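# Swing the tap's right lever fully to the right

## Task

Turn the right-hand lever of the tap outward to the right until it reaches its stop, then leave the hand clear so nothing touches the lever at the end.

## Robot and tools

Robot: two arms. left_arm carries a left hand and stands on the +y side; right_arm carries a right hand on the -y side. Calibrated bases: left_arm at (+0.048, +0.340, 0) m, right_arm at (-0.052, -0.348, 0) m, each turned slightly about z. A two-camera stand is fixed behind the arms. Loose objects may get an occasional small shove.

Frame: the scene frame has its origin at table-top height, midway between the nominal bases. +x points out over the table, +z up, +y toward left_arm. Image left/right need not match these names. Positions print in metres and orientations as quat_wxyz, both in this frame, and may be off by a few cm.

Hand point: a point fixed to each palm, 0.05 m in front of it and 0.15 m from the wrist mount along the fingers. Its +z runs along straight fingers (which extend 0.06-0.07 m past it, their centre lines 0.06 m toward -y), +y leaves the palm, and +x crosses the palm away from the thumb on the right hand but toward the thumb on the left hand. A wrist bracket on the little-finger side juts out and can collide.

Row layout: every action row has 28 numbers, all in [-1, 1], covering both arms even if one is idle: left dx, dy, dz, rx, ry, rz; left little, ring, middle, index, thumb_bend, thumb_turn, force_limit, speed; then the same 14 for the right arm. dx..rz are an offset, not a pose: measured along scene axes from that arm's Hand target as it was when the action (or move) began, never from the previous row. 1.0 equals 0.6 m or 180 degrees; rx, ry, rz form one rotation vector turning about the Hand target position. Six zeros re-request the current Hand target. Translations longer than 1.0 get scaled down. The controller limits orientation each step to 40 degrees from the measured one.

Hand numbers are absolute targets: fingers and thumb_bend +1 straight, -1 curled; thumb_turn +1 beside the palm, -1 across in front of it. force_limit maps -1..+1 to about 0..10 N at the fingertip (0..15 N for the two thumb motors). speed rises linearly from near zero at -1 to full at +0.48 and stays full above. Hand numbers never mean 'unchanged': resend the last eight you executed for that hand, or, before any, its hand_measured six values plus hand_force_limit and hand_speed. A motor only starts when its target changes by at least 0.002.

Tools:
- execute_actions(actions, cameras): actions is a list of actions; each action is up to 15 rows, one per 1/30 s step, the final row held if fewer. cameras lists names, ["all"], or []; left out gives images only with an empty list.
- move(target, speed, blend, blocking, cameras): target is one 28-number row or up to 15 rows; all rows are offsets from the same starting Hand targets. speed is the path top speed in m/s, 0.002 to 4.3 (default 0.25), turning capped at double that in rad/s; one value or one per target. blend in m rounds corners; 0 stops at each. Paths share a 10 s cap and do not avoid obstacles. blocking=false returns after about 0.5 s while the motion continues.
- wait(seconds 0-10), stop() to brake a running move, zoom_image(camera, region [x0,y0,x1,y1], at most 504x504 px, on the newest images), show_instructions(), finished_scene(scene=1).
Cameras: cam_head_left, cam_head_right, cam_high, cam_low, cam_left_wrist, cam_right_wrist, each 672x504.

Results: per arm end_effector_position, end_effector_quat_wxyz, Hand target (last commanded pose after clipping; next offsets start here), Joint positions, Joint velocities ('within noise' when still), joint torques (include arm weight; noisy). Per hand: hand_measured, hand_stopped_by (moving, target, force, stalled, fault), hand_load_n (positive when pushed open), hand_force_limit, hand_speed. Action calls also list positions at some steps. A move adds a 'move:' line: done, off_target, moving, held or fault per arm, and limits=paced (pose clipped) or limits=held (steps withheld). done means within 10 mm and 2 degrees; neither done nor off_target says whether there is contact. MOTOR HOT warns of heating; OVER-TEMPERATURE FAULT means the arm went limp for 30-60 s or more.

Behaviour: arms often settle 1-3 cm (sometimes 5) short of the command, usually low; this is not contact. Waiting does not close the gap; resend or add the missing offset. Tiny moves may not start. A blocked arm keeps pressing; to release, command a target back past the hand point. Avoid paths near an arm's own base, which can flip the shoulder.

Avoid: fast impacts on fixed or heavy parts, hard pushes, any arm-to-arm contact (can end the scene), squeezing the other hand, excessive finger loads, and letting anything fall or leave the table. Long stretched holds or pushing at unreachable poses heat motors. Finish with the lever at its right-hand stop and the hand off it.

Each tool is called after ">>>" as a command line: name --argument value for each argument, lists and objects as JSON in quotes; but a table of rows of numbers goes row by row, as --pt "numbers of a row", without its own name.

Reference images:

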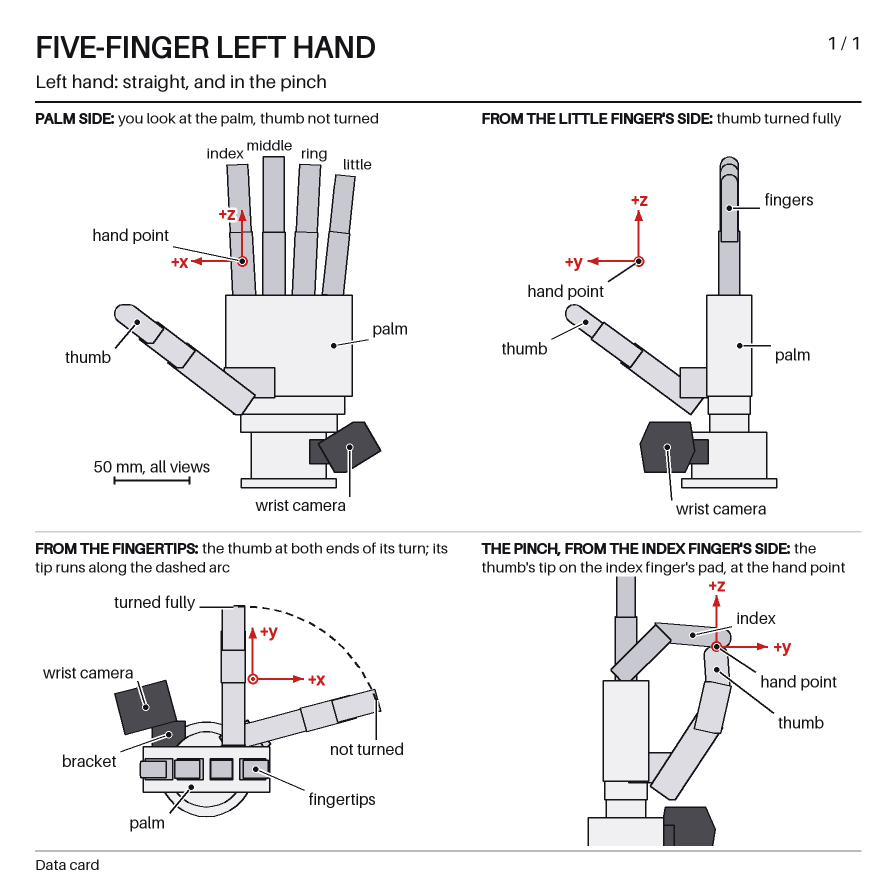

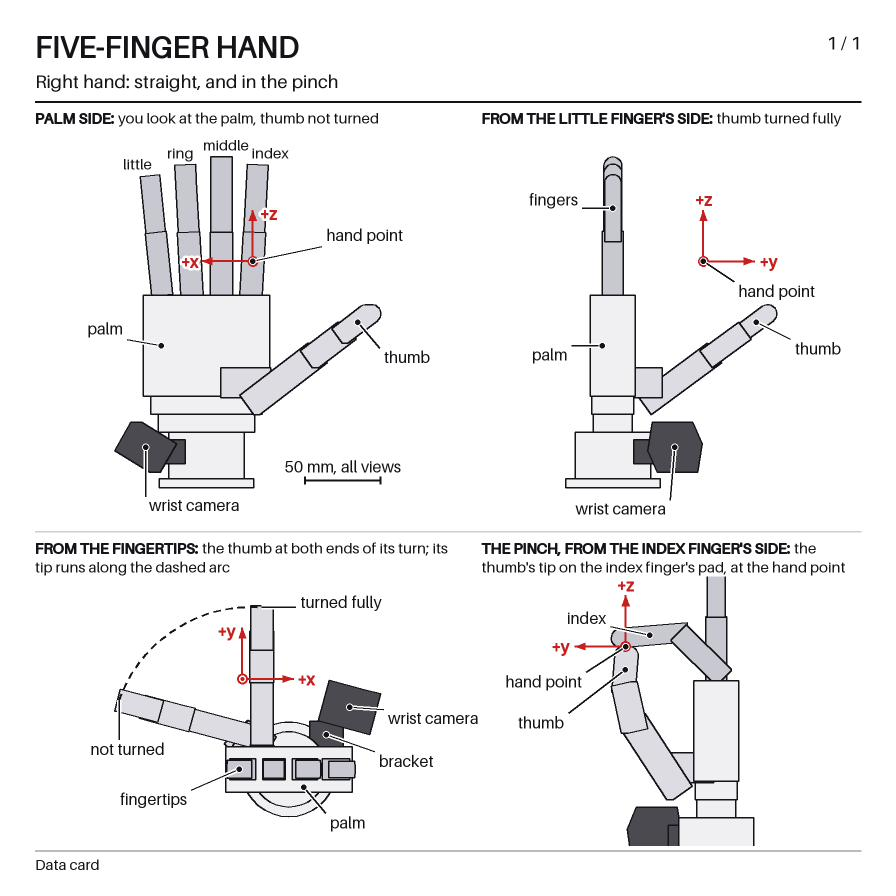

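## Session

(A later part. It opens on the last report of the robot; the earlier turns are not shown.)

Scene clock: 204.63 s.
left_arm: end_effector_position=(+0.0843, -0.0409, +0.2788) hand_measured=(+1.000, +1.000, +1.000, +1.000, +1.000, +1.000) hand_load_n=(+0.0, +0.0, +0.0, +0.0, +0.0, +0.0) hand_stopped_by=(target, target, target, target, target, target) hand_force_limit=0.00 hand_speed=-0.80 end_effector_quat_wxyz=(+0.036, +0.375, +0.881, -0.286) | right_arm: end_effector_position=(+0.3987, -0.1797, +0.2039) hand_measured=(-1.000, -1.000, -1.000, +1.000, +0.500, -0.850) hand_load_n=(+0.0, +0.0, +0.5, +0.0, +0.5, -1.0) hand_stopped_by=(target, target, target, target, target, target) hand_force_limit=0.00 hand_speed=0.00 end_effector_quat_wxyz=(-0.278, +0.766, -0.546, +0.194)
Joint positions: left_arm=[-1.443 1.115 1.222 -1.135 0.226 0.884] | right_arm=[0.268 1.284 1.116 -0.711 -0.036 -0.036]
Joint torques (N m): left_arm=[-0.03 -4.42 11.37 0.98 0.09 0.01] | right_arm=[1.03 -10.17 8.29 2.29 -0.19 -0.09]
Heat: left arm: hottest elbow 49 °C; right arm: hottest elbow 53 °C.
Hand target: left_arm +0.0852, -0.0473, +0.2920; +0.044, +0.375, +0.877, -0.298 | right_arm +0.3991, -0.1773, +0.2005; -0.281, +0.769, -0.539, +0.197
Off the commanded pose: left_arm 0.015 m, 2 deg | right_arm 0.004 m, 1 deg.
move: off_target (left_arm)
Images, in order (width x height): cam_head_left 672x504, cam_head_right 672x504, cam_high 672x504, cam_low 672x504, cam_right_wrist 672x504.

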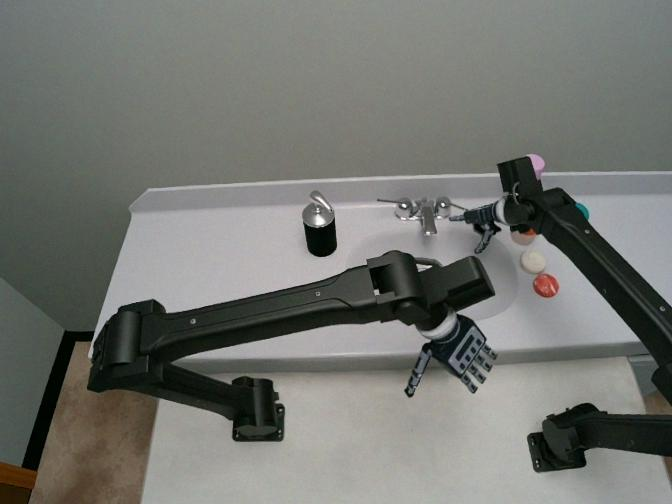

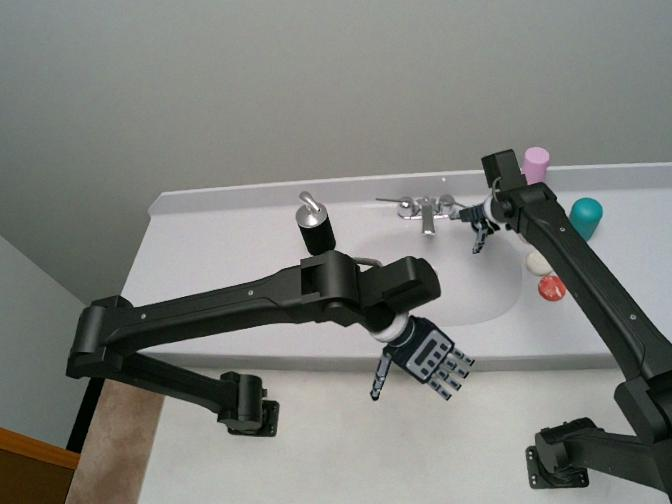

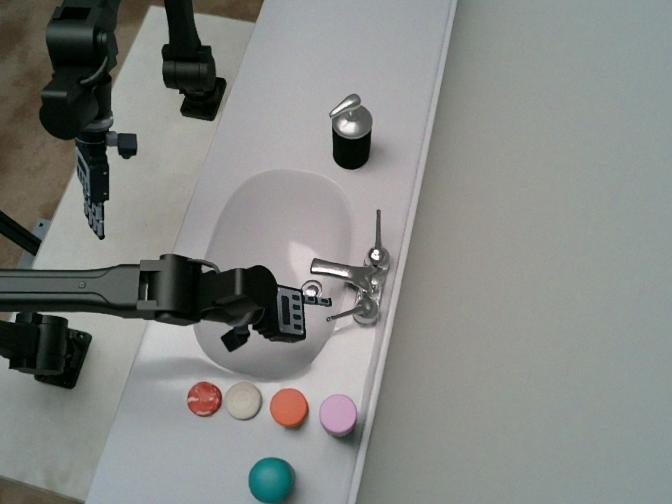

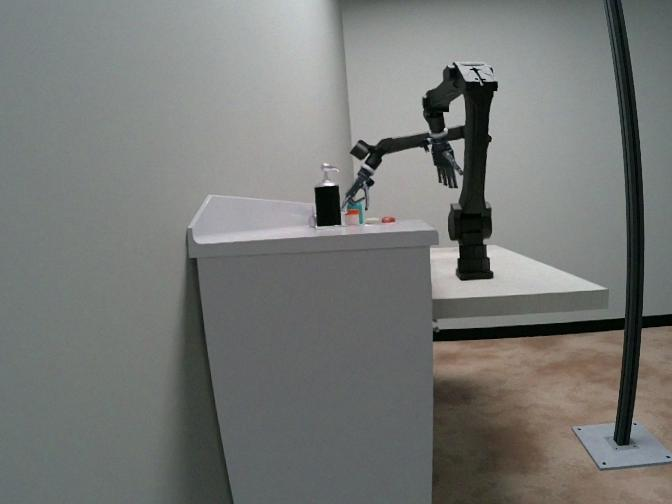

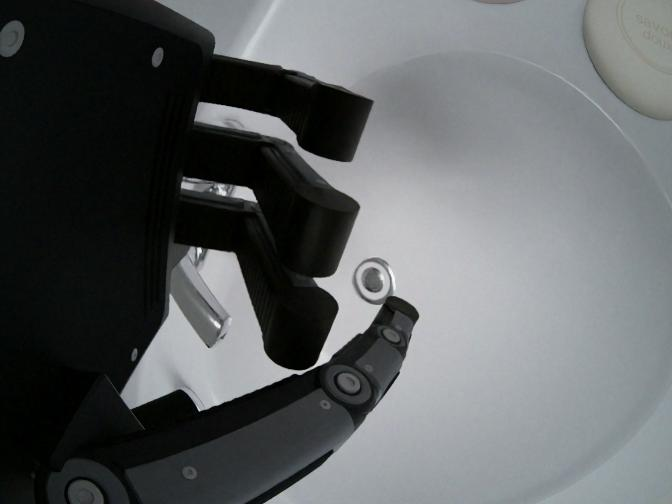

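>>> move --pt "0 0 0 0 0 0 1 1 1 1 1 1 0 -0.8 0.027 -0.005 0.012 0 0 0 -1 -1 -1 1 0.5 -0.85 0 0" --pt "0 0 0 0 0 0 1 1 1 1 1 1 0 -0.8 0.043 -0.022 0.012 0 0 0 -1 -1 -1 1 0.5 -0.85 0 0" --pt "0 0 0 0 0 0 1 1 1 1 1 1 0 -0.8 0.072 -0.059 0.012 0 0 0 -1 -1 -1 1 0.5 -0.85 0 0" --speed 0.06 --blend 0.005 --cameras '["cam_head_left","cam_high"]'

>>> zoom_image --camera "cam_head_left" --region '[390, 160, 510, 260]'

>>> zoom_image --camera "cam_high" --region '[260, 210, 400, 350]'

Scene clock: 228.07 s.
left_arm: end_effector_position=(+0.0843, -0.0409, +0.2788) hand_measured=(+1.000, +1.000, +1.000, +1.000, +1.000, +1.000) hand_load_n=(+0.0, +0.0, +0.0, +0.0, +0.0, +0.0) hand_stopped_by=(target, target, target, target, target, target) hand_force_limit=0.00 hand_speed=-0.80 end_effector_quat_wxyz=(+0.036, +0.375, +0.881, -0.286) | right_arm: end_effector_position=(+0.4199, -0.2151, +0.1827) hand_measured=(-1.000, -1.000, -1.000, +1.000, +0.500, -0.850) hand_load_n=(+0.0, +0.0, +0.5, +0.0, +0.5, -1.0) hand_stopped_by=(target, target, target, target, target, target) hand_force_limit=0.00 hand_speed=0.00 end_effector_quat_wxyz=(-0.264, +0.772, -0.549, +0.179)
Joint positions: left_arm=[-1.443 1.115 1.222 -1.135 0.226 0.884] | right_arm=[0.171 1.355 1.138 -0.711 -0.101 -0.113]
Joint torques (N m): left_arm=[-0.03 -4.48 11.37 0.99 0.1 0] | right_arm=[0.32 -10.34 13.85 1.57 -0.33 -0.11]
Heat: left arm: hottest elbow 49 °C; right arm: hottest elbow 47 °C.
Hand target: left_arm +0.0852, -0.0473, +0.2920; +0.044, +0.375, +0.877, -0.298 | right_arm +0.4424, -0.2127, +0.2080; -0.281, +0.769, -0.539, +0.197
Off the commanded pose: left_arm 0.015 m, 2 deg | right_arm 0.034 m, 3 deg.
move: off_target (left_arm, right_arm)
Images, in order (width x height): cam_head_left 672x504, cam_high 672x504.

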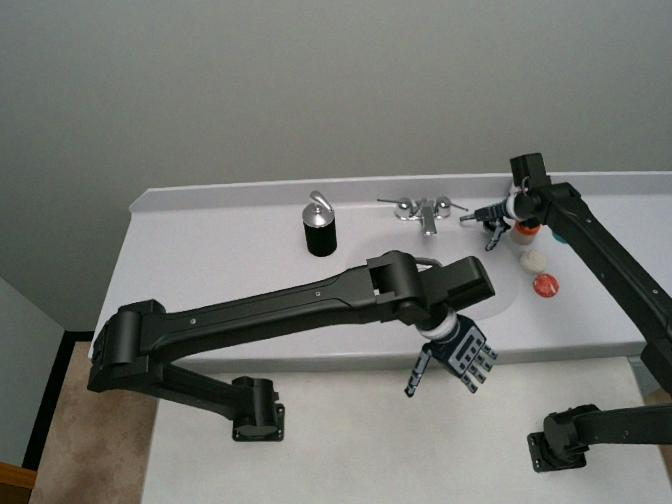

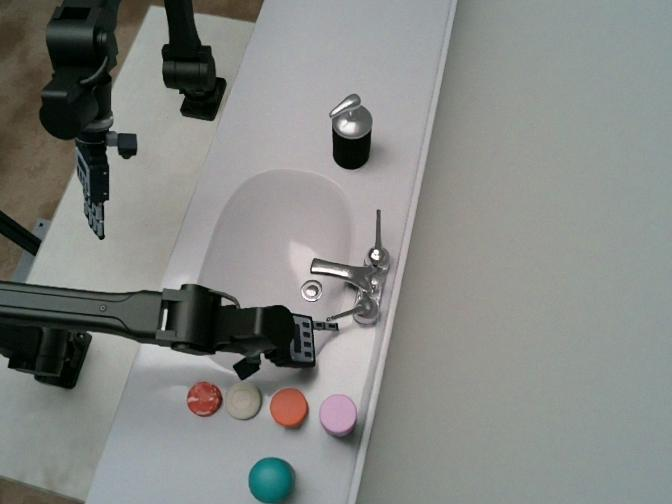

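Scaled by 4.200 from the camera's 672x504 image, which has a finer 960x720 frame.

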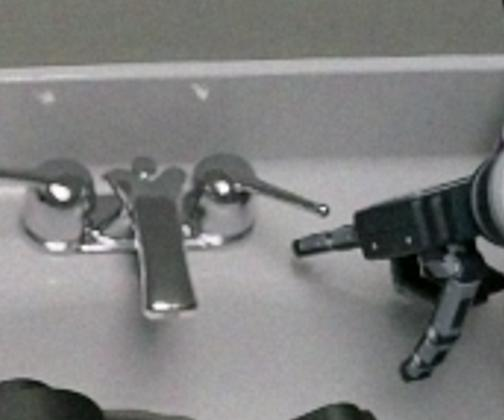

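Scaled by 3.600 from the camera's 672x504 image, which has a finer 960x720 frame.

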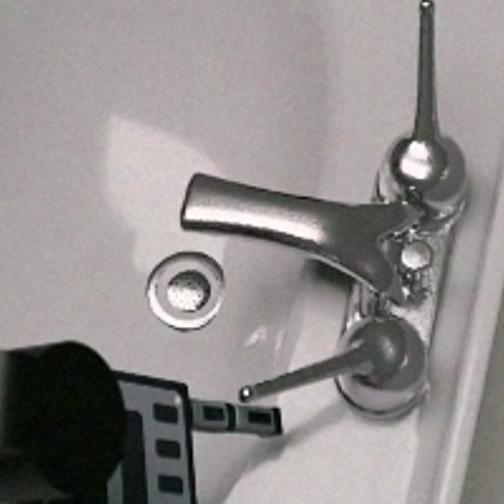

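>>> move --pt "0 0 0 0 0 0 1 1 1 1 1 1 0 -0.8 -0.09 0 0 0 0 0 -1 -1 -1 1 0.5 -0.85 0 0" --pt "0 0 0 0 0 0 1 1 1 1 1 1 0 -0.8 -0.085 0.1 0.03 0 0 0 -1 -1 -1 1 0.5 -0.85 0 0" --speed 0.12 --blend 0.01

Scene clock: 235.77 s.
left_arm: end_effector_position=(+0.0843, -0.0409, +0.2788) hand_measured=(+1.000, +1.000, +1.000, +1.000, +1.000, +1.000) hand_load_n=(+0.0, +0.0, +0.0, +0.0, +0.0, +0.0) hand_stopped_by=(target, target, target, target, target, target) hand_force_limit=0.00 hand_speed=-0.80 end_effector_quat_wxyz=(+0.036, +0.375, +0.881, -0.286) | right_arm: end_effector_position=(+0.3759, -0.1589, +0.2012) hand_measured=(-1.000, -1.000, -1.000, +1.000, +0.500, -0.850) hand_load_n=(+0.0, +0.0, +0.5, +0.0, +0.5, -1.0) hand_stopped_by=(target, target, target, target, target, target) hand_force_limit=0.00 hand_speed=0.00 end_effector_quat_wxyz=(-0.265, +0.778, -0.537, +0.186)
Joint positions: left_arm=[-1.443 1.115 1.222 -1.135 0.226 0.884] | right_arm=[0.336 1.266 1.103 -0.747 -0.001 -0.009]
Joint torques (N m): left_arm=[0.03 -4.48 11.37 0.99 0.09 0] | right_arm=[0.73 -9.7 13.46 1.25 0.02 0.15]
Heat: left arm: hottest elbow 49 °C; right arm: hottest elbow 47 °C.
Hand target: left_arm +0.0852, -0.0473, +0.2920; +0.044, +0.375, +0.877, -0.298 | right_arm +0.3914, -0.1527, +0.2260; -0.281, +0.769, -0.539, +0.197
Off the commanded pose: left_arm 0.015 m, 2 deg | right_arm 0.030 m, 2 deg.
move: off_target (left_arm, right_arm)

>>> move --target '[0,0,0,0,0,0,1,1,1,1,1,1,0,-0.8,0.060,-0.015,0.033,0,0,0,-1,-1,-1,1,0.5,-0.85,0,0]' --speed 0.1 --cameras '["cam_high","cam_head_left"]'

>>> zoom_image --camera "cam_high" --region '[260, 210, 400, 350]'

>>> zoom_image --camera "cam_head_left" --region '[390, 160, 510, 260]'

Scene clock: 242.87 s.
left_arm: end_effector_position=(+0.0843, -0.0409, +0.2788) hand_measured=(+1.000, +1.000, +1.000, +1.000, +1.000, +1.000) hand_load_n=(+0.0, +0.0, +0.0, +0.0, +0.0, +0.0) hand_stopped_by=(target, target, target, target, target, target) hand_force_limit=0.00 hand_speed=-0.80 end_effector_quat_wxyz=(+0.036, +0.375, +0.881, -0.286) | right_arm: end_effector_position=(+0.4109, -0.1649, +0.2212) hand_measured=(-1.000, -1.000, -1.000, +1.000, +0.500, -0.850) hand_load_n=(+0.0, +0.0, +0.5, +0.0, +0.5, -0.5) hand_stopped_by=(target, target, target, target, target, target) hand_force_limit=0.00 hand_speed=0.00 end_effector_quat_wxyz=(-0.266, +0.772, -0.547, +0.185)
Joint positions: left_arm=[-1.443 1.115 1.222 -1.135 0.226 0.884] | right_arm=[0.293 1.339 1.222 -0.793 -0.023 -0.02]
Joint torques (N m): left_arm=[-0.03 -4.54 11.36 0.98 0.09 0] | right_arm=[0.32 -10.46 13.83 1.25 -0.29 -0.14]
Heat: left arm: hottest elbow 50 °C; right arm: hottest elbow 47 °C.
Hand target: left_arm +0.0852, -0.0473, +0.2920; +0.044, +0.375, +0.877, -0.298 | right_arm +0.4274, -0.1618, +0.2457; -0.281, +0.769, -0.539, +0.197
Off the commanded pose: left_arm 0.015 m, 2 deg | right_arm 0.030 m, 2 deg.
move: off_target (left_arm, right_arm)
Images, in order (width x height): cam_head_left 672x504, cam_high 672x504.

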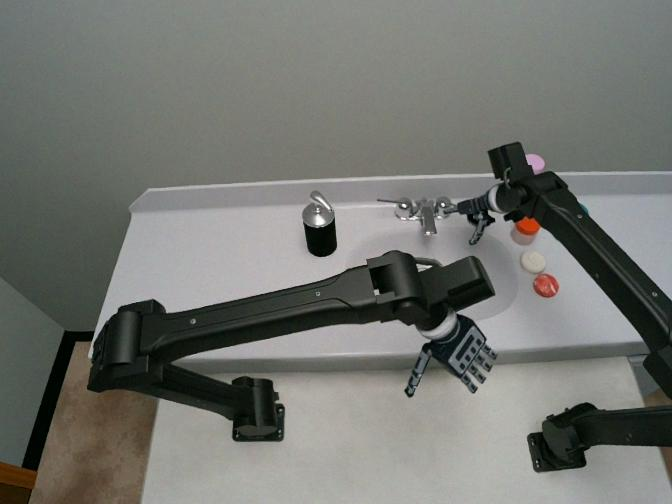

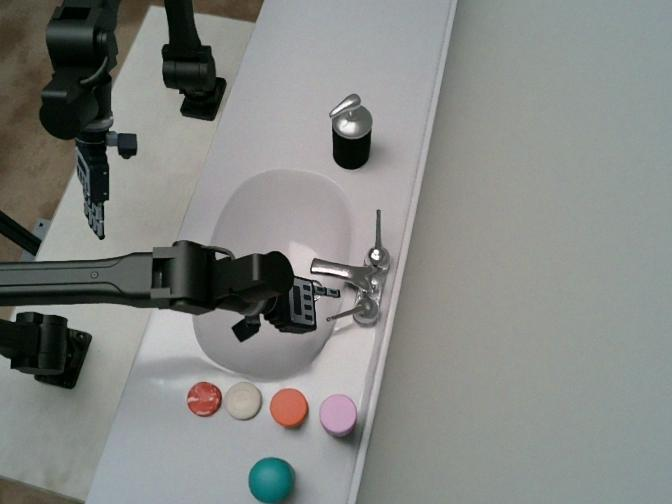

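Scaled by 3.600 from the camera's 672x504 image, which has a finer 960x720 frame.

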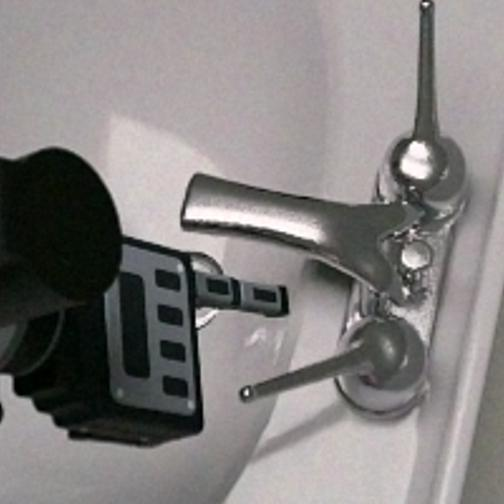

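Scaled by 4.200 from the camera's 672x504 image, which has a finer 960x720 frame.

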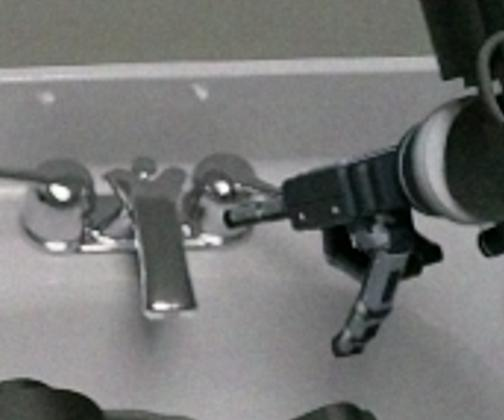

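>>> move --pt "0 0 0 0 0 0 1 1 1 1 1 1 0 -0.8 0.025 -0.048 0.002 0 0 0 -1 -1 -1 1 0.5 -0.85 0 0" --pt "0 0 0 0 0 0 1 1 1 1 1 1 0 -0.8 0.036 -0.067 0.003 0 0 0 -1 -1 -1 1 0.5 -0.85 0 0" --pt "0 0 0 0 0 0 1 1 1 1 1 1 0 -0.8 0.053 -0.088 0.004 0 0 0 -1 -1 -1 1 0.5 -0.85 0 0" --speed 0.06 --blend 0.004 --cameras '["cam_high","cam_head_left"]'

>>> zoom_image --camera "cam_high" --region '[260, 210, 400, 350]'

>>> zoom_image --camera "cam_head_left" --region '[390, 160, 510, 260]'

Scene clock: 255.63 s.
left_arm: end_effector_position=(+0.0843, -0.0409, +0.2788) hand_measured=(+1.000, +1.000, +1.000, +1.000, +1.000, +1.000) hand_load_n=(+0.0, +0.0, +0.0, +0.0, +0.0, +0.0) hand_stopped_by=(target, target, target, target, target, target) hand_force_limit=0.00 hand_speed=-0.80 end_effector_quat_wxyz=(+0.036, +0.375, +0.881, -0.286) | right_arm: end_effector_position=(+0.4424, -0.2181, +0.2226) hand_measured=(-1.000, -1.000, -1.000, +1.000, +0.500, -0.850) hand_load_n=(+0.0, +0.0, +0.5, +0.0, +0.5, -0.5) hand_stopped_by=(target, target, target, target, target, target) hand_force_limit=0.00 hand_speed=0.00 end_effector_quat_wxyz=(-0.267, +0.770, -0.550, +0.183)
Joint positions: left_arm=[-1.443 1.115 1.222 -1.135 0.226 0.884] | right_arm=[0.155 1.389 1.274 -0.806 -0.109 -0.121]
Joint torques (N m): left_arm=[-0.03 -4.48 11.36 0.98 0.09 0] | right_arm=[0.73 -11.11 14 1.24 -0.33 -0.13]
Heat: left arm: hottest elbow 50 °C; right arm: hottest elbow 48 °C.
Hand target: left_arm +0.0852, -0.0473, +0.2920; +0.044, +0.375, +0.877, -0.298 | right_arm +0.4592, -0.2145, +0.2479; -0.281, +0.769, -0.539, +0.197
Off the commanded pose: left_arm 0.015 m, 2 deg | right_arm 0.031 m, 3 deg.
move: off_target (left_arm, right_arm)
Images, in order (width x height): cam_head_left 672x504, cam_high 672x504.

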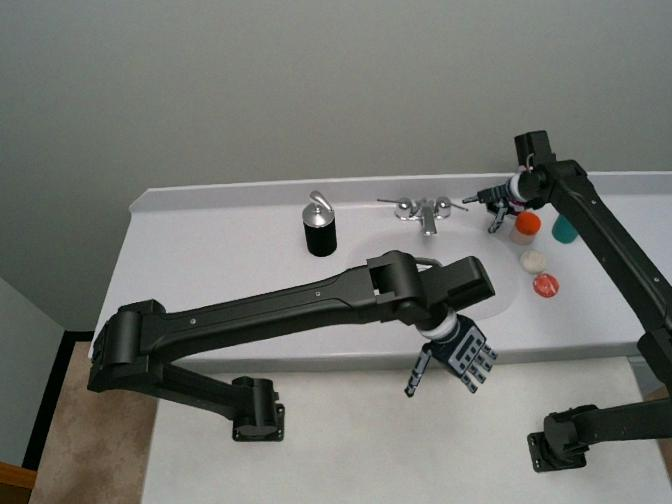

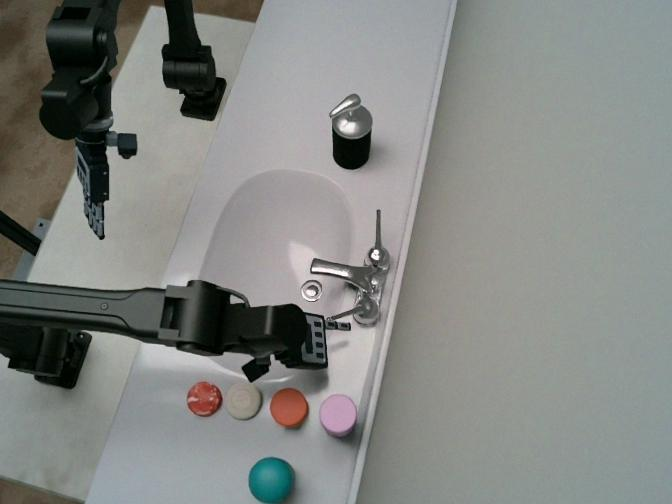

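Scaled by 3.600 from the camera's 672x504 image, which has a finer 960x720 frame.

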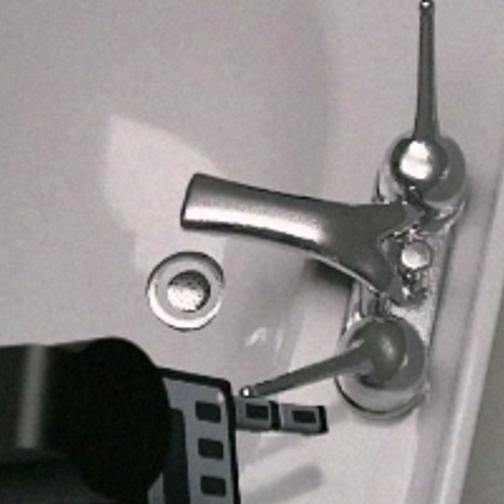

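Scaled by 4.200 from the camera's 672x504 image, which has a finer 960x720 frame.

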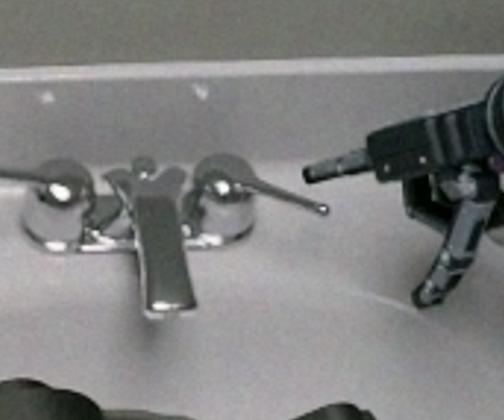

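>>> move --pt "0 0 0 0 0 0 1 1 1 1 1 1 0 -0.8 -0.01 0 0.11 0 0 0 -1 -1 -1 1 0.5 -0.85 0 0" --pt "0 0 0 0 0 0 1 1 1 1 1 1 0 -0.8 0 0.105 0.12 -0.0475 0.1306 0 -1 -1 -1 1 0.5 -0.85 0 0" --speed 0.15 --blend 0.015

Scene clock: 288.80 s.
left_arm: end_effector_position=(+0.0843, -0.0409, +0.2788) hand_measured=(+1.000, +1.000, +1.000, +1.000, +1.000, +1.000) hand_load_n=(+0.0, +0.0, +0.0, +0.0, +0.0, +0.0) hand_stopped_by=(target, target, target, target, target, target) hand_force_limit=0.00 hand_speed=-0.80 end_effector_quat_wxyz=(+0.036, +0.375, +0.881, -0.286) | right_arm: end_effector_position=(+0.4498, -0.1569, +0.3018) hand_measured=(-1.000, -1.000, -1.000, +1.000, +0.500, -0.850) hand_load_n=(+0.0, +0.0, +0.0, +0.0, +0.5, -1.0) hand_stopped_by=(target, target, target, target, target, target) hand_force_limit=0.00 hand_speed=0.00 end_effector_quat_wxyz=(-0.092, +0.816, -0.567, +0.062)
Joint positions: left_arm=[-1.443 1.115 1.222 -1.135 0.226 0.884] | right_arm=[0.292 1.776 2.011 -1.583 -0.014 -0.047]
Joint torques (N m): left_arm=[-0.03 -4.48 11.36 0.98 0.09 0.01] | right_arm=[0.97 -15.5 12.89 0.59 0.02 0.18]
Heat: left arm: hottest elbow 50 °C; right arm: hottest elbow 58 °C.
Hand target: left_arm +0.0852, -0.0473, +0.2920; +0.044, +0.375, +0.877, -0.298 | right_arm +0.4592, -0.1515, +0.3201; -0.107, +0.812, -0.569, +0.075
Off the commanded pose: left_arm 0.015 m, 2 deg | right_arm 0.021 m, 2 deg.
move: off_target (left_arm, right_arm)

>>> move --target '[0,0,0,0,0,0,1,1,1,1,1,1,0,-0.8,-0.047,-0.019,-0.142,0,0,0,-1,-1,-1,1,0.5,-0.85,0,0]' --speed 0.12 --cameras '["cam_high","cam_head_left"]'

>>> zoom_image --camera "cam_high" --region '[260, 210, 400, 350]'

>>> zoom_image --camera "cam_head_left" --region '[390, 160, 510, 260]'

Scene clock: 300.27 s.
left_arm: end_effector_position=(+0.0843, -0.0409, +0.2788) hand_measured=(+1.000, +1.000, +1.000, +1.000, +1.000, +1.000) hand_load_n=(+0.0, +0.0, +0.0, +0.0, +0.0, +0.0) hand_stopped_by=(target, target, target, target, target, target) hand_force_limit=0.00 hand_speed=-0.80 end_effector_quat_wxyz=(+0.036, +0.375, +0.881, -0.286) | right_arm: end_effector_position=(+0.4304, -0.1630, +0.2334) hand_measured=(-1.000, -1.000, -1.000, +1.000, +0.500, -0.850) hand_load_n=(+0.0, +0.0, +0.5, +0.0, +0.5, -1.0) hand_stopped_by=(target, target, target, target, target, target) hand_force_limit=0.00 hand_speed=0.00 end_effector_quat_wxyz=(-0.102, +0.815, -0.566, +0.070)
Joint positions: left_arm=[-1.443 1.115 1.222 -1.135 0.226 0.884] | right_arm=[0.292 1.672 1.693 -1.344 -0.014 -0.047]
Joint torques (N m): left_arm=[0.03 -4.48 11.37 0.98 0.09 0] | right_arm=[0.62 -15.85 7.8 1.5 -0.01 0.12]
Heat: left arm: hottest elbow 50 °C; right arm: hottest elbow 55 °C.
Hand target: left_arm +0.0852, -0.0473, +0.2920; +0.044, +0.375, +0.877, -0.298 | right_arm +0.4310, -0.1629, +0.2349; -0.107, +0.812, -0.569, +0.075
Off the commanded pose: left_arm 0.015 m, 2 deg | right_arm 0.002 m, 1 deg.
move: off_target (left_arm)
Images, in order (width x height): cam_head_left 672x504, cam_high 672x504.

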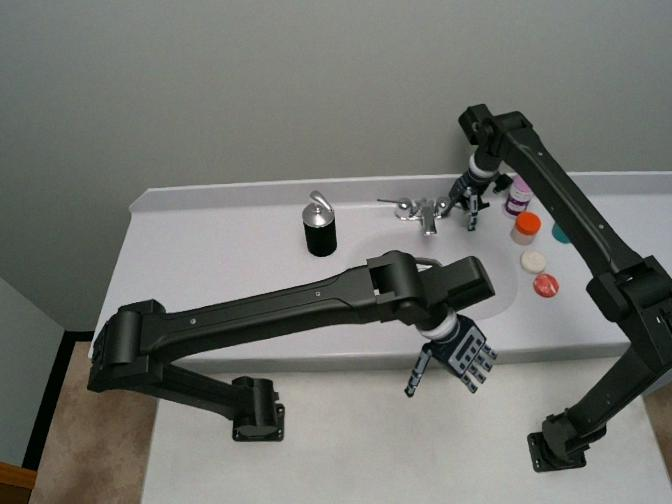

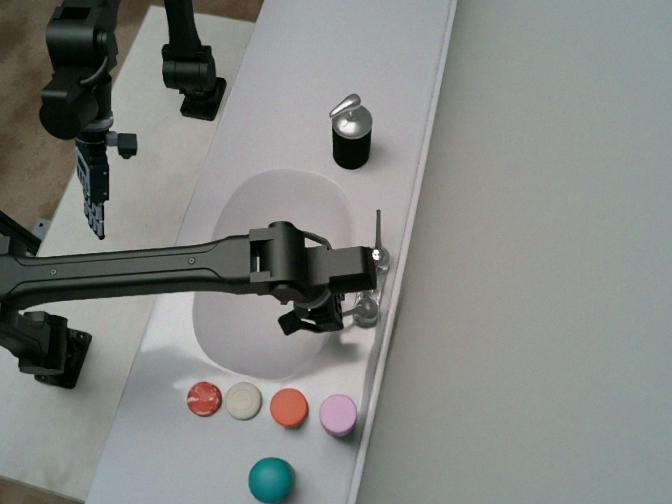

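Scaled by 3.600 from the camera's 672x504 image, which has a finer 960x720 frame.

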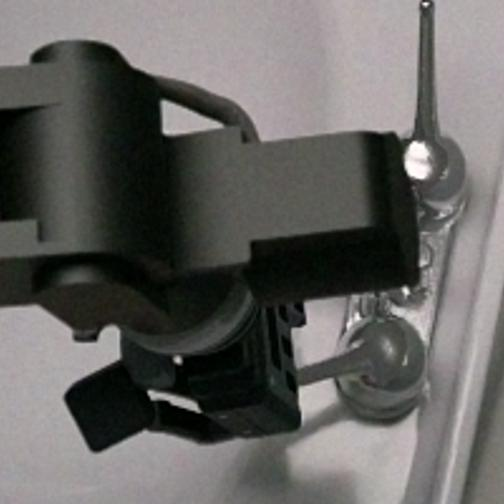

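Scaled by 4.200 from the camera's 672x504 image, which has a finer 960x720 frame.

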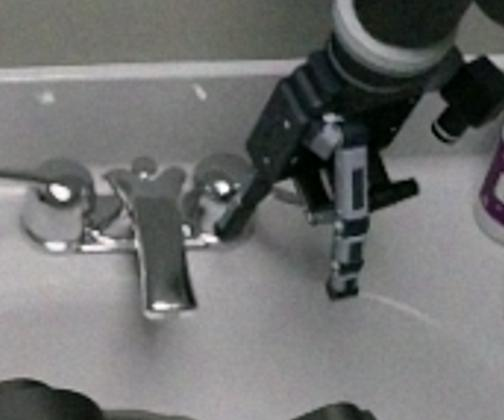

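>>> move --pt "0 0 0 0 0 0 1 1 1 1 1 1 0 -0.8 0.0 -0.049 0 0 0 0 -1 -1 -1 1 0.5 -0.85 0 0" --pt "0 0 0 0 0 0 1 1 1 1 1 1 0 -0.8 0.012 -0.067 0 0 0 0 -1 -1 -1 1 0.5 -0.85 0 0" --pt "0 0 0 0 0 0 1 1 1 1 1 1 0 -0.8 0.030 -0.09 0 0 0 0 -1 -1 -1 1 0.5 -0.85 0 0" --speed 0.05 --blend 0.004 --cameras '["cam_high","cam_head_left"]'

>>> zoom_image --camera "cam_high" --region '[260, 210, 400, 350]'

>>> zoom_image --camera "cam_head_left" --region '[390, 160, 510, 260]'

Scene clock: 310.70 s.
left_arm: end_effector_position=(+0.0843, -0.0409, +0.2788) hand_measured=(+1.000, +1.000, +1.000, +1.000, +1.000, +1.000) hand_load_n=(+0.0, +0.0, +0.0, +0.0, +0.0, +0.0) hand_stopped_by=(target, target, target, target, target, target) hand_force_limit=0.00 hand_speed=-0.80 end_effector_quat_wxyz=(+0.036, +0.375, +0.881, -0.286) | right_arm: end_effector_position=(+0.4340, -0.2000, +0.2353) hand_measured=(-1.000, -1.000, -1.000, +1.000, +0.500, -0.850) hand_load_n=(+0.0, +0.0, +0.5, -1.0, +0.5, -1.0) hand_stopped_by=(target, target, target, target, target, target) hand_force_limit=0.00 hand_speed=0.00 end_effector_quat_wxyz=(-0.110, +0.819, -0.559, +0.063)
Joint positions: left_arm=[-1.443 1.115 1.222 -1.135 0.226 0.884] | right_arm=[0.216 1.654 1.673 -1.34 -0.054 -0.134]
Joint torques (N m): left_arm=[-0.03 -4.48 11.36 0.98 0.09 0] | right_arm=[-1.79 -13.68 10.24 1.22 0.51 -0.06]
Heat: left arm: hottest elbow 51 °C; right arm: hottest elbow 51 °C.
Hand target: left_arm +0.0852, -0.0473, +0.2920; +0.044, +0.375, +0.877, -0.298 | right_arm +0.4490, -0.2170, +0.2350; -0.107, +0.812, -0.569, +0.075
Off the commanded pose: left_arm 0.015 m, 2 deg | right_arm 0.023 m, 2 deg.
move: off_target (left_arm, right_arm)
Images, in order (width x height): cam_head_left 672x504, cam_high 672x504.

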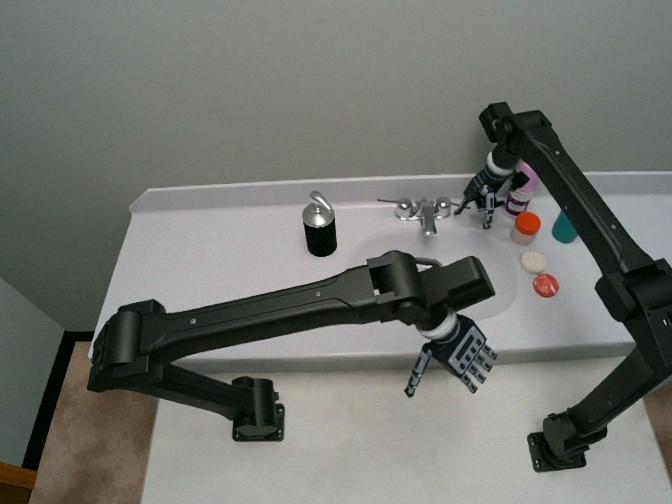

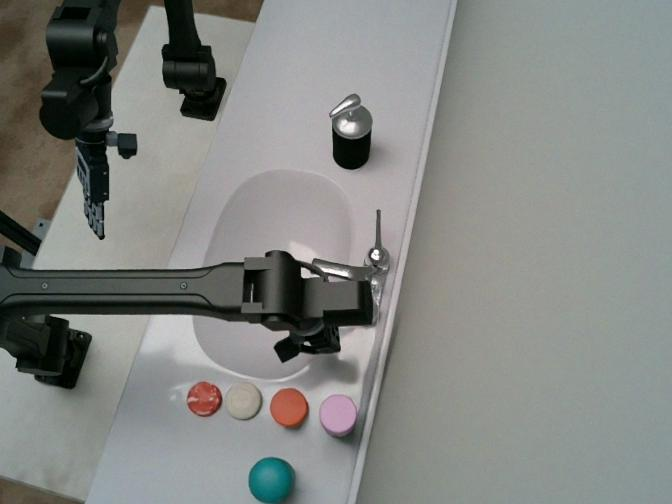

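Scaled by 3.600 from the camera's 672x504 image, which has a finer 960x720 frame.

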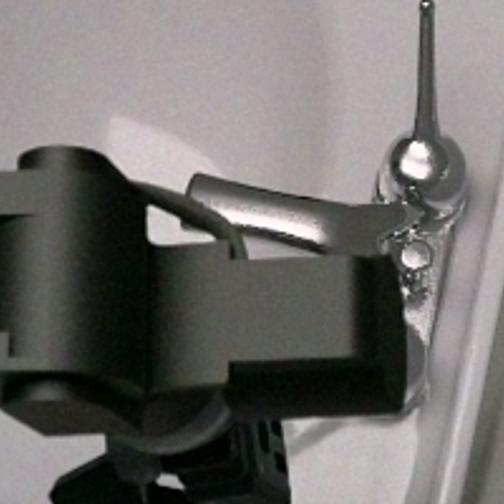

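Scaled by 4.200 from the camera's 672x504 image, which has a finer 960x720 frame.

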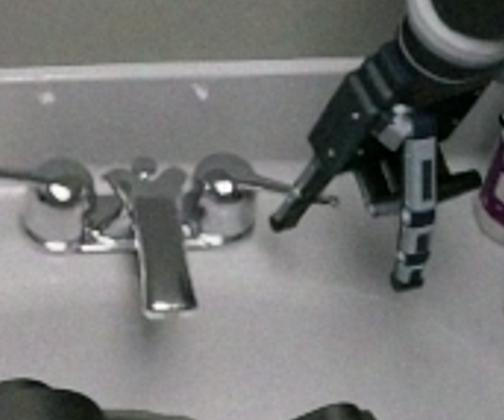

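>>> move --pt "0 0 0 0 0 0 1 1 1 1 1 1 0 -0.8 0.030 -0.013 0.008 0 0 0 -1 -1 -1 1 0.5 -0.85 0 0" --pt "0 0 0 0 0 0 1 1 1 1 1 1 0 -0.8 0.0625 -0.018 0.014 0 0 0 -1 -1 -1 1 0.5 -0.85 0 0" --speed 0.05 --blend 0.004 --cameras '["cam_high","cam_head_left"]'

>>> zoom_image --camera "cam_head_left" --region '[390, 160, 510, 260]'

Scene clock: 319.60 s.
left_arm: end_effector_position=(+0.0843, -0.0409, +0.2788) hand_measured=(+1.000, +1.000, +1.000, +1.000, +1.000, +1.000) hand_load_n=(+0.0, +0.0, +0.0, +0.0, +0.0, -0.5) hand_stopped_by=(target, target, target, target, target, target) hand_force_limit=0.00 hand_speed=-0.80 end_effector_quat_wxyz=(+0.036, +0.375, +0.881, -0.286) | right_arm: end_effector_position=(+0.4596, -0.2225, +0.2222) hand_measured=(-1.000, -1.000, -1.000, +1.000, +0.500, -0.850) hand_load_n=(+0.5, +0.0, +0.5, -1.0, +0.5, -1.0) hand_stopped_by=(target, target, target, target, target, target) hand_force_limit=0.00 hand_speed=0.00 end_effector_quat_wxyz=(-0.087, +0.817, -0.568, +0.048)
Joint positions: left_arm=[-1.443 1.115 1.222 -1.135 0.226 0.884] | right_arm=[0.167 1.75 1.765 -1.393 -0.054 -0.168]
Joint torques (N m): left_arm=[-0.03 -4.48 11.37 0.98 0.09 0] | right_arm=[-0.56 -15.03 14.35 1.17 0.18 -0.05]
Heat: left arm: hottest elbow 51 °C; right arm: hottest elbow 52 °C.
Hand target: left_arm +0.0852, -0.0473, +0.2920; +0.044, +0.375, +0.877, -0.298 | right_arm +0.4865, -0.2277, +0.2433; -0.107, +0.812, -0.569, +0.075
Off the commanded pose: left_arm 0.015 m, 2 deg | right_arm 0.035 m, 4 deg.
move: off_target (left_arm, right_arm)
Images, in order (width x height): cam_head_left 672x504, cam_high 672x504.

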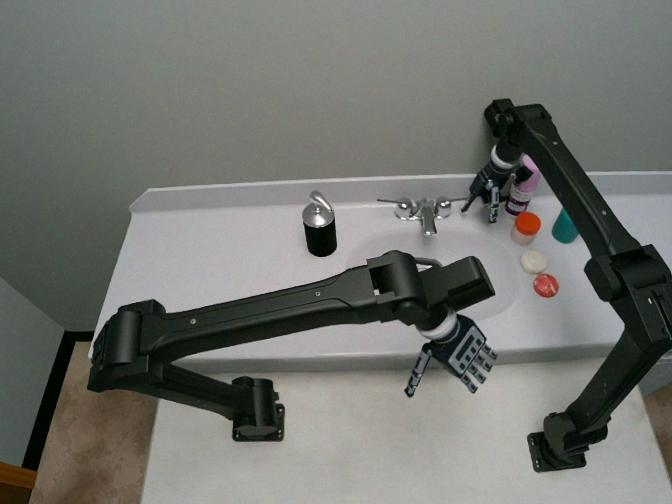

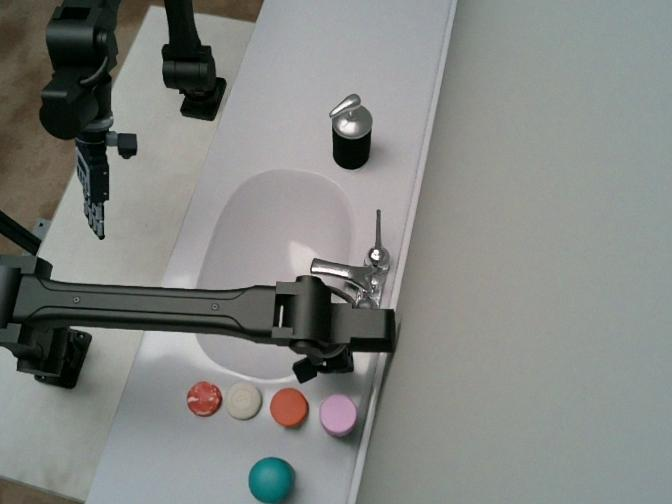

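Scaled by 4.200 from the camera's 672x504 image, which has a finer 960x720 frame.

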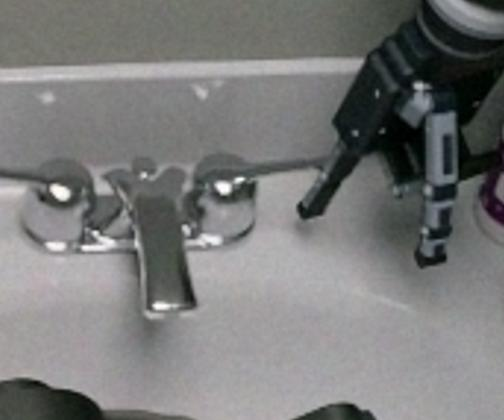

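>>> move --target '[0,0,0,0,0,0,1,1,1,1,1,1,0,-0.8,0.040,-0.004,-0.012,0.0285,-0.0784,0,-1,-1,-1,1,0.5,-0.85,0,0]' --speed 0.05 --cameras '["cam_high","cam_head_left"]'

>>> zoom_image --camera "cam_head_left" --region '[390, 160, 510, 260]'

>>> zoom_image --camera "cam_high" --region '[300, 210, 440, 350]'

Scene clock: 341.73 s.
left_arm: end_effector_position=(+0.0843, -0.0409, +0.2788) hand_measured=(+1.000, +1.000, +1.000, +1.000, +1.000, +1.000) hand_load_n=(+0.0, +0.0, +0.0, +0.0, +0.0, +0.0) hand_stopped_by=(target, target, target, target, target, target) hand_force_limit=0.00 hand_speed=-0.80 end_effector_quat_wxyz=(+0.036, +0.375, +0.881, -0.286) | right_arm: end_effector_position=(+0.4742, -0.2276, +0.2152) hand_measured=(-1.000, -1.000, -1.000, +1.000, +0.500, -0.850) hand_load_n=(+0.0, +0.0, +0.5, -5.5, +0.5, -0.5) hand_stopped_by=(target, target, target, target, target, target) hand_force_limit=0.00 hand_speed=0.00 end_effector_quat_wxyz=(-0.166, +0.811, -0.553, +0.099)
Joint positions: left_arm=[-1.443 1.115 1.222 -1.135 0.226 0.884] | right_arm=[0.138 1.651 1.608 -1.152 -0.105 -0.199]
Joint torques (N m): left_arm=[0.03 -4.48 11.36 0.99 0.09 0] | right_arm=[-0.67 -16.09 10.4 4.67 -0.18 0.22]
Heat: left arm: hottest elbow 51 °C; right arm: hottest elbow 52 °C.
Hand target: left_arm +0.0852, -0.0473, +0.2920; +0.044, +0.375, +0.877, -0.298 | right_arm +0.5105, -0.2300, +0.2361; -0.213, +0.791, -0.554, +0.149
Off the commanded pose: left_arm 0.015 m, 2 deg | right_arm 0.042 m, 8 deg.
move: off_target (left_arm, right_arm)
Images, in order (width x height): cam_head_left 672x504, cam_high 672x504.

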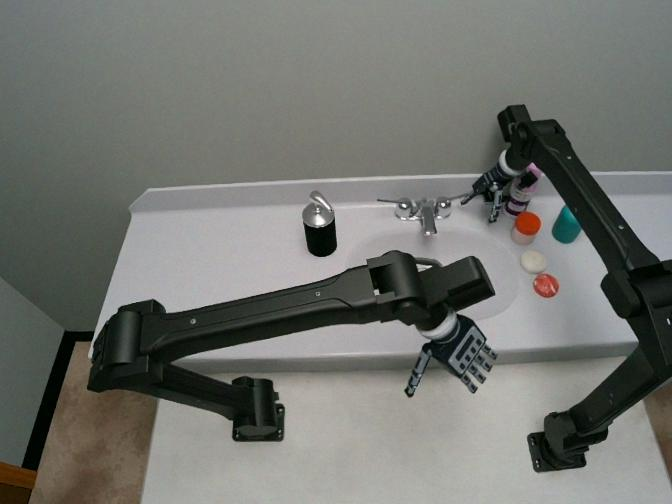

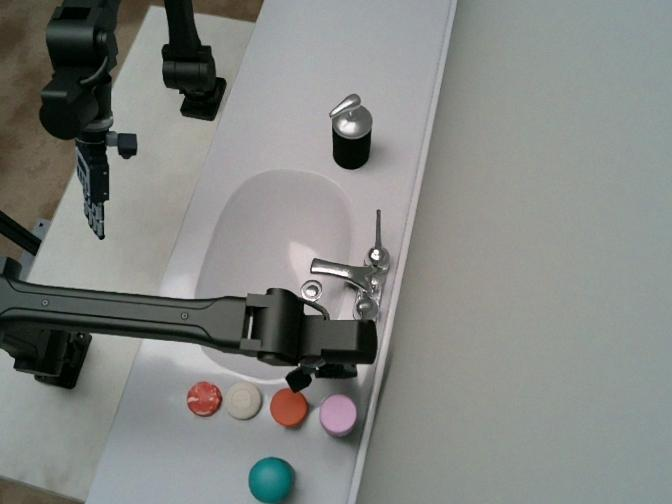

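Scaled by 4.200 from the camera's 672x504 image, which has a finer 960x720 frame.

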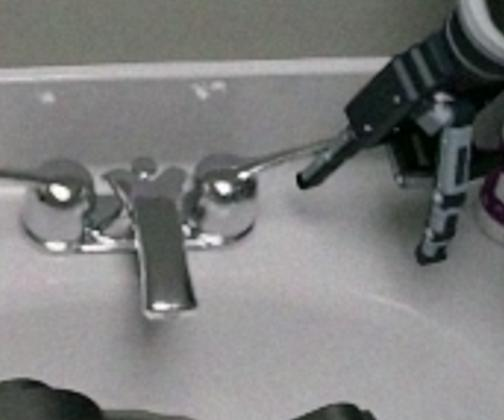

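Scaled by 3.600 from the camera's 672x504 image, which has a finer 960x720 frame.

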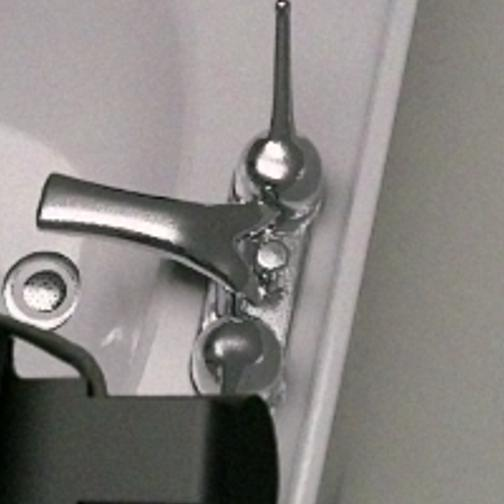

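>>> move --target '[0,0,0,0,0,0,1,1,1,1,1,1,0,-0.8,0.025,0.004,0.0,0,0,0,-1,-1,-1,1,0.5,-0.85,0,0]' --speed 0.05 --cameras '["cam_high","cam_head_left"]'

>>> zoom_image --camera "cam_head_left" --region '[390, 160, 510, 260]'

>>> zoom_image --camera "cam_high" --region '[300, 210, 440, 350]'

Scene clock: 351.13 s.
left_arm: end_effector_position=(+0.0843, -0.0409, +0.2788) hand_measured=(+1.000, +1.000, +1.000, +1.000, +1.000, +1.000) hand_load_n=(+0.0, +0.0, +0.0, +0.0, +0.0, +0.0) hand_stopped_by=(target, target, target, target, target, target) hand_force_limit=0.00 hand_speed=-0.80 end_effector_quat_wxyz=(+0.036, +0.375, +0.881, -0.286) | right_arm: end_effector_position=(+0.4755, -0.2283, +0.2119) hand_measured=(-1.000, -1.000, -1.000, +1.000, +0.500, -0.850) hand_load_n=(+0.0, +0.0, +0.5, -4.5, +0.5, -1.0) hand_stopped_by=(target, target, target, target, target, target) hand_force_limit=0.00 hand_speed=0.00 end_effector_quat_wxyz=(-0.164, +0.811, -0.554, +0.097)
Joint positions: left_arm=[-1.443 1.115 1.222 -1.135 0.226 0.884] | right_arm=[0.137 1.658 1.608 -1.15 -0.105 -0.199]
Joint torques (N m): left_arm=[-0.03 -4.48 11.37 0.98 0.09 0] | right_arm=[-0.56 -14.33 13.7 4.36 -0.19 0.22]
Heat: left arm: hottest elbow 51 °C; right arm: hottest elbow 50 °C.
Hand target: left_arm +0.0852, -0.0473, +0.2920; +0.044, +0.375, +0.877, -0.298 | right_arm +0.5255, -0.2277, +0.2363; -0.213, +0.791, -0.554, +0.149
Off the commanded pose: left_arm 0.015 m, 2 deg | right_arm 0.056 m, 8 deg.
move: off_target (left_arm, right_arm)
Images, in order (width x height): cam_head_left 672x504, cam_high 672x504.

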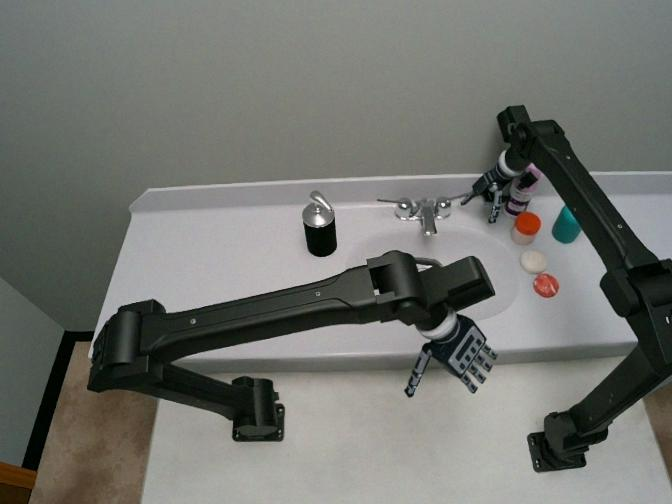

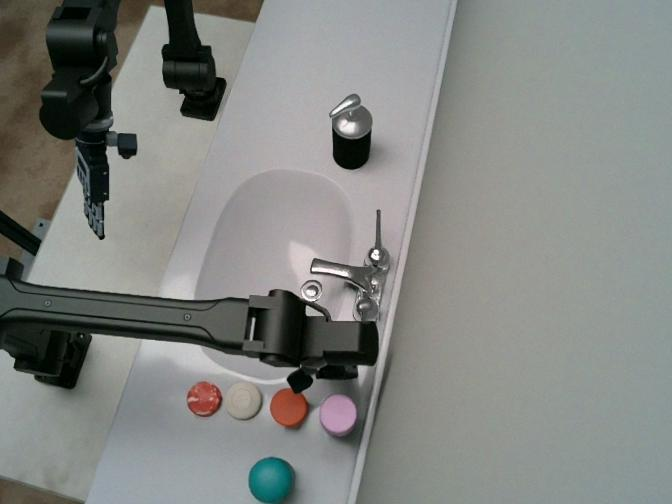

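Scaled by 4.200 from the camera's 672x504 image, which has a finer 960x720 frame.

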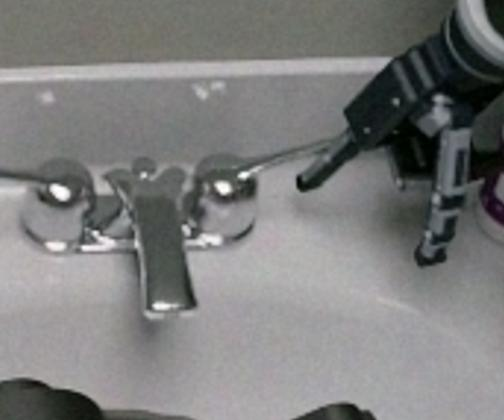

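Scaled by 3.600 from the camera's 672x504 image, which has a finer 960x720 frame.

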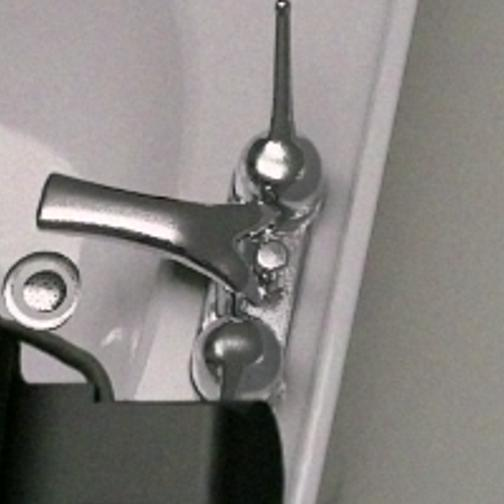

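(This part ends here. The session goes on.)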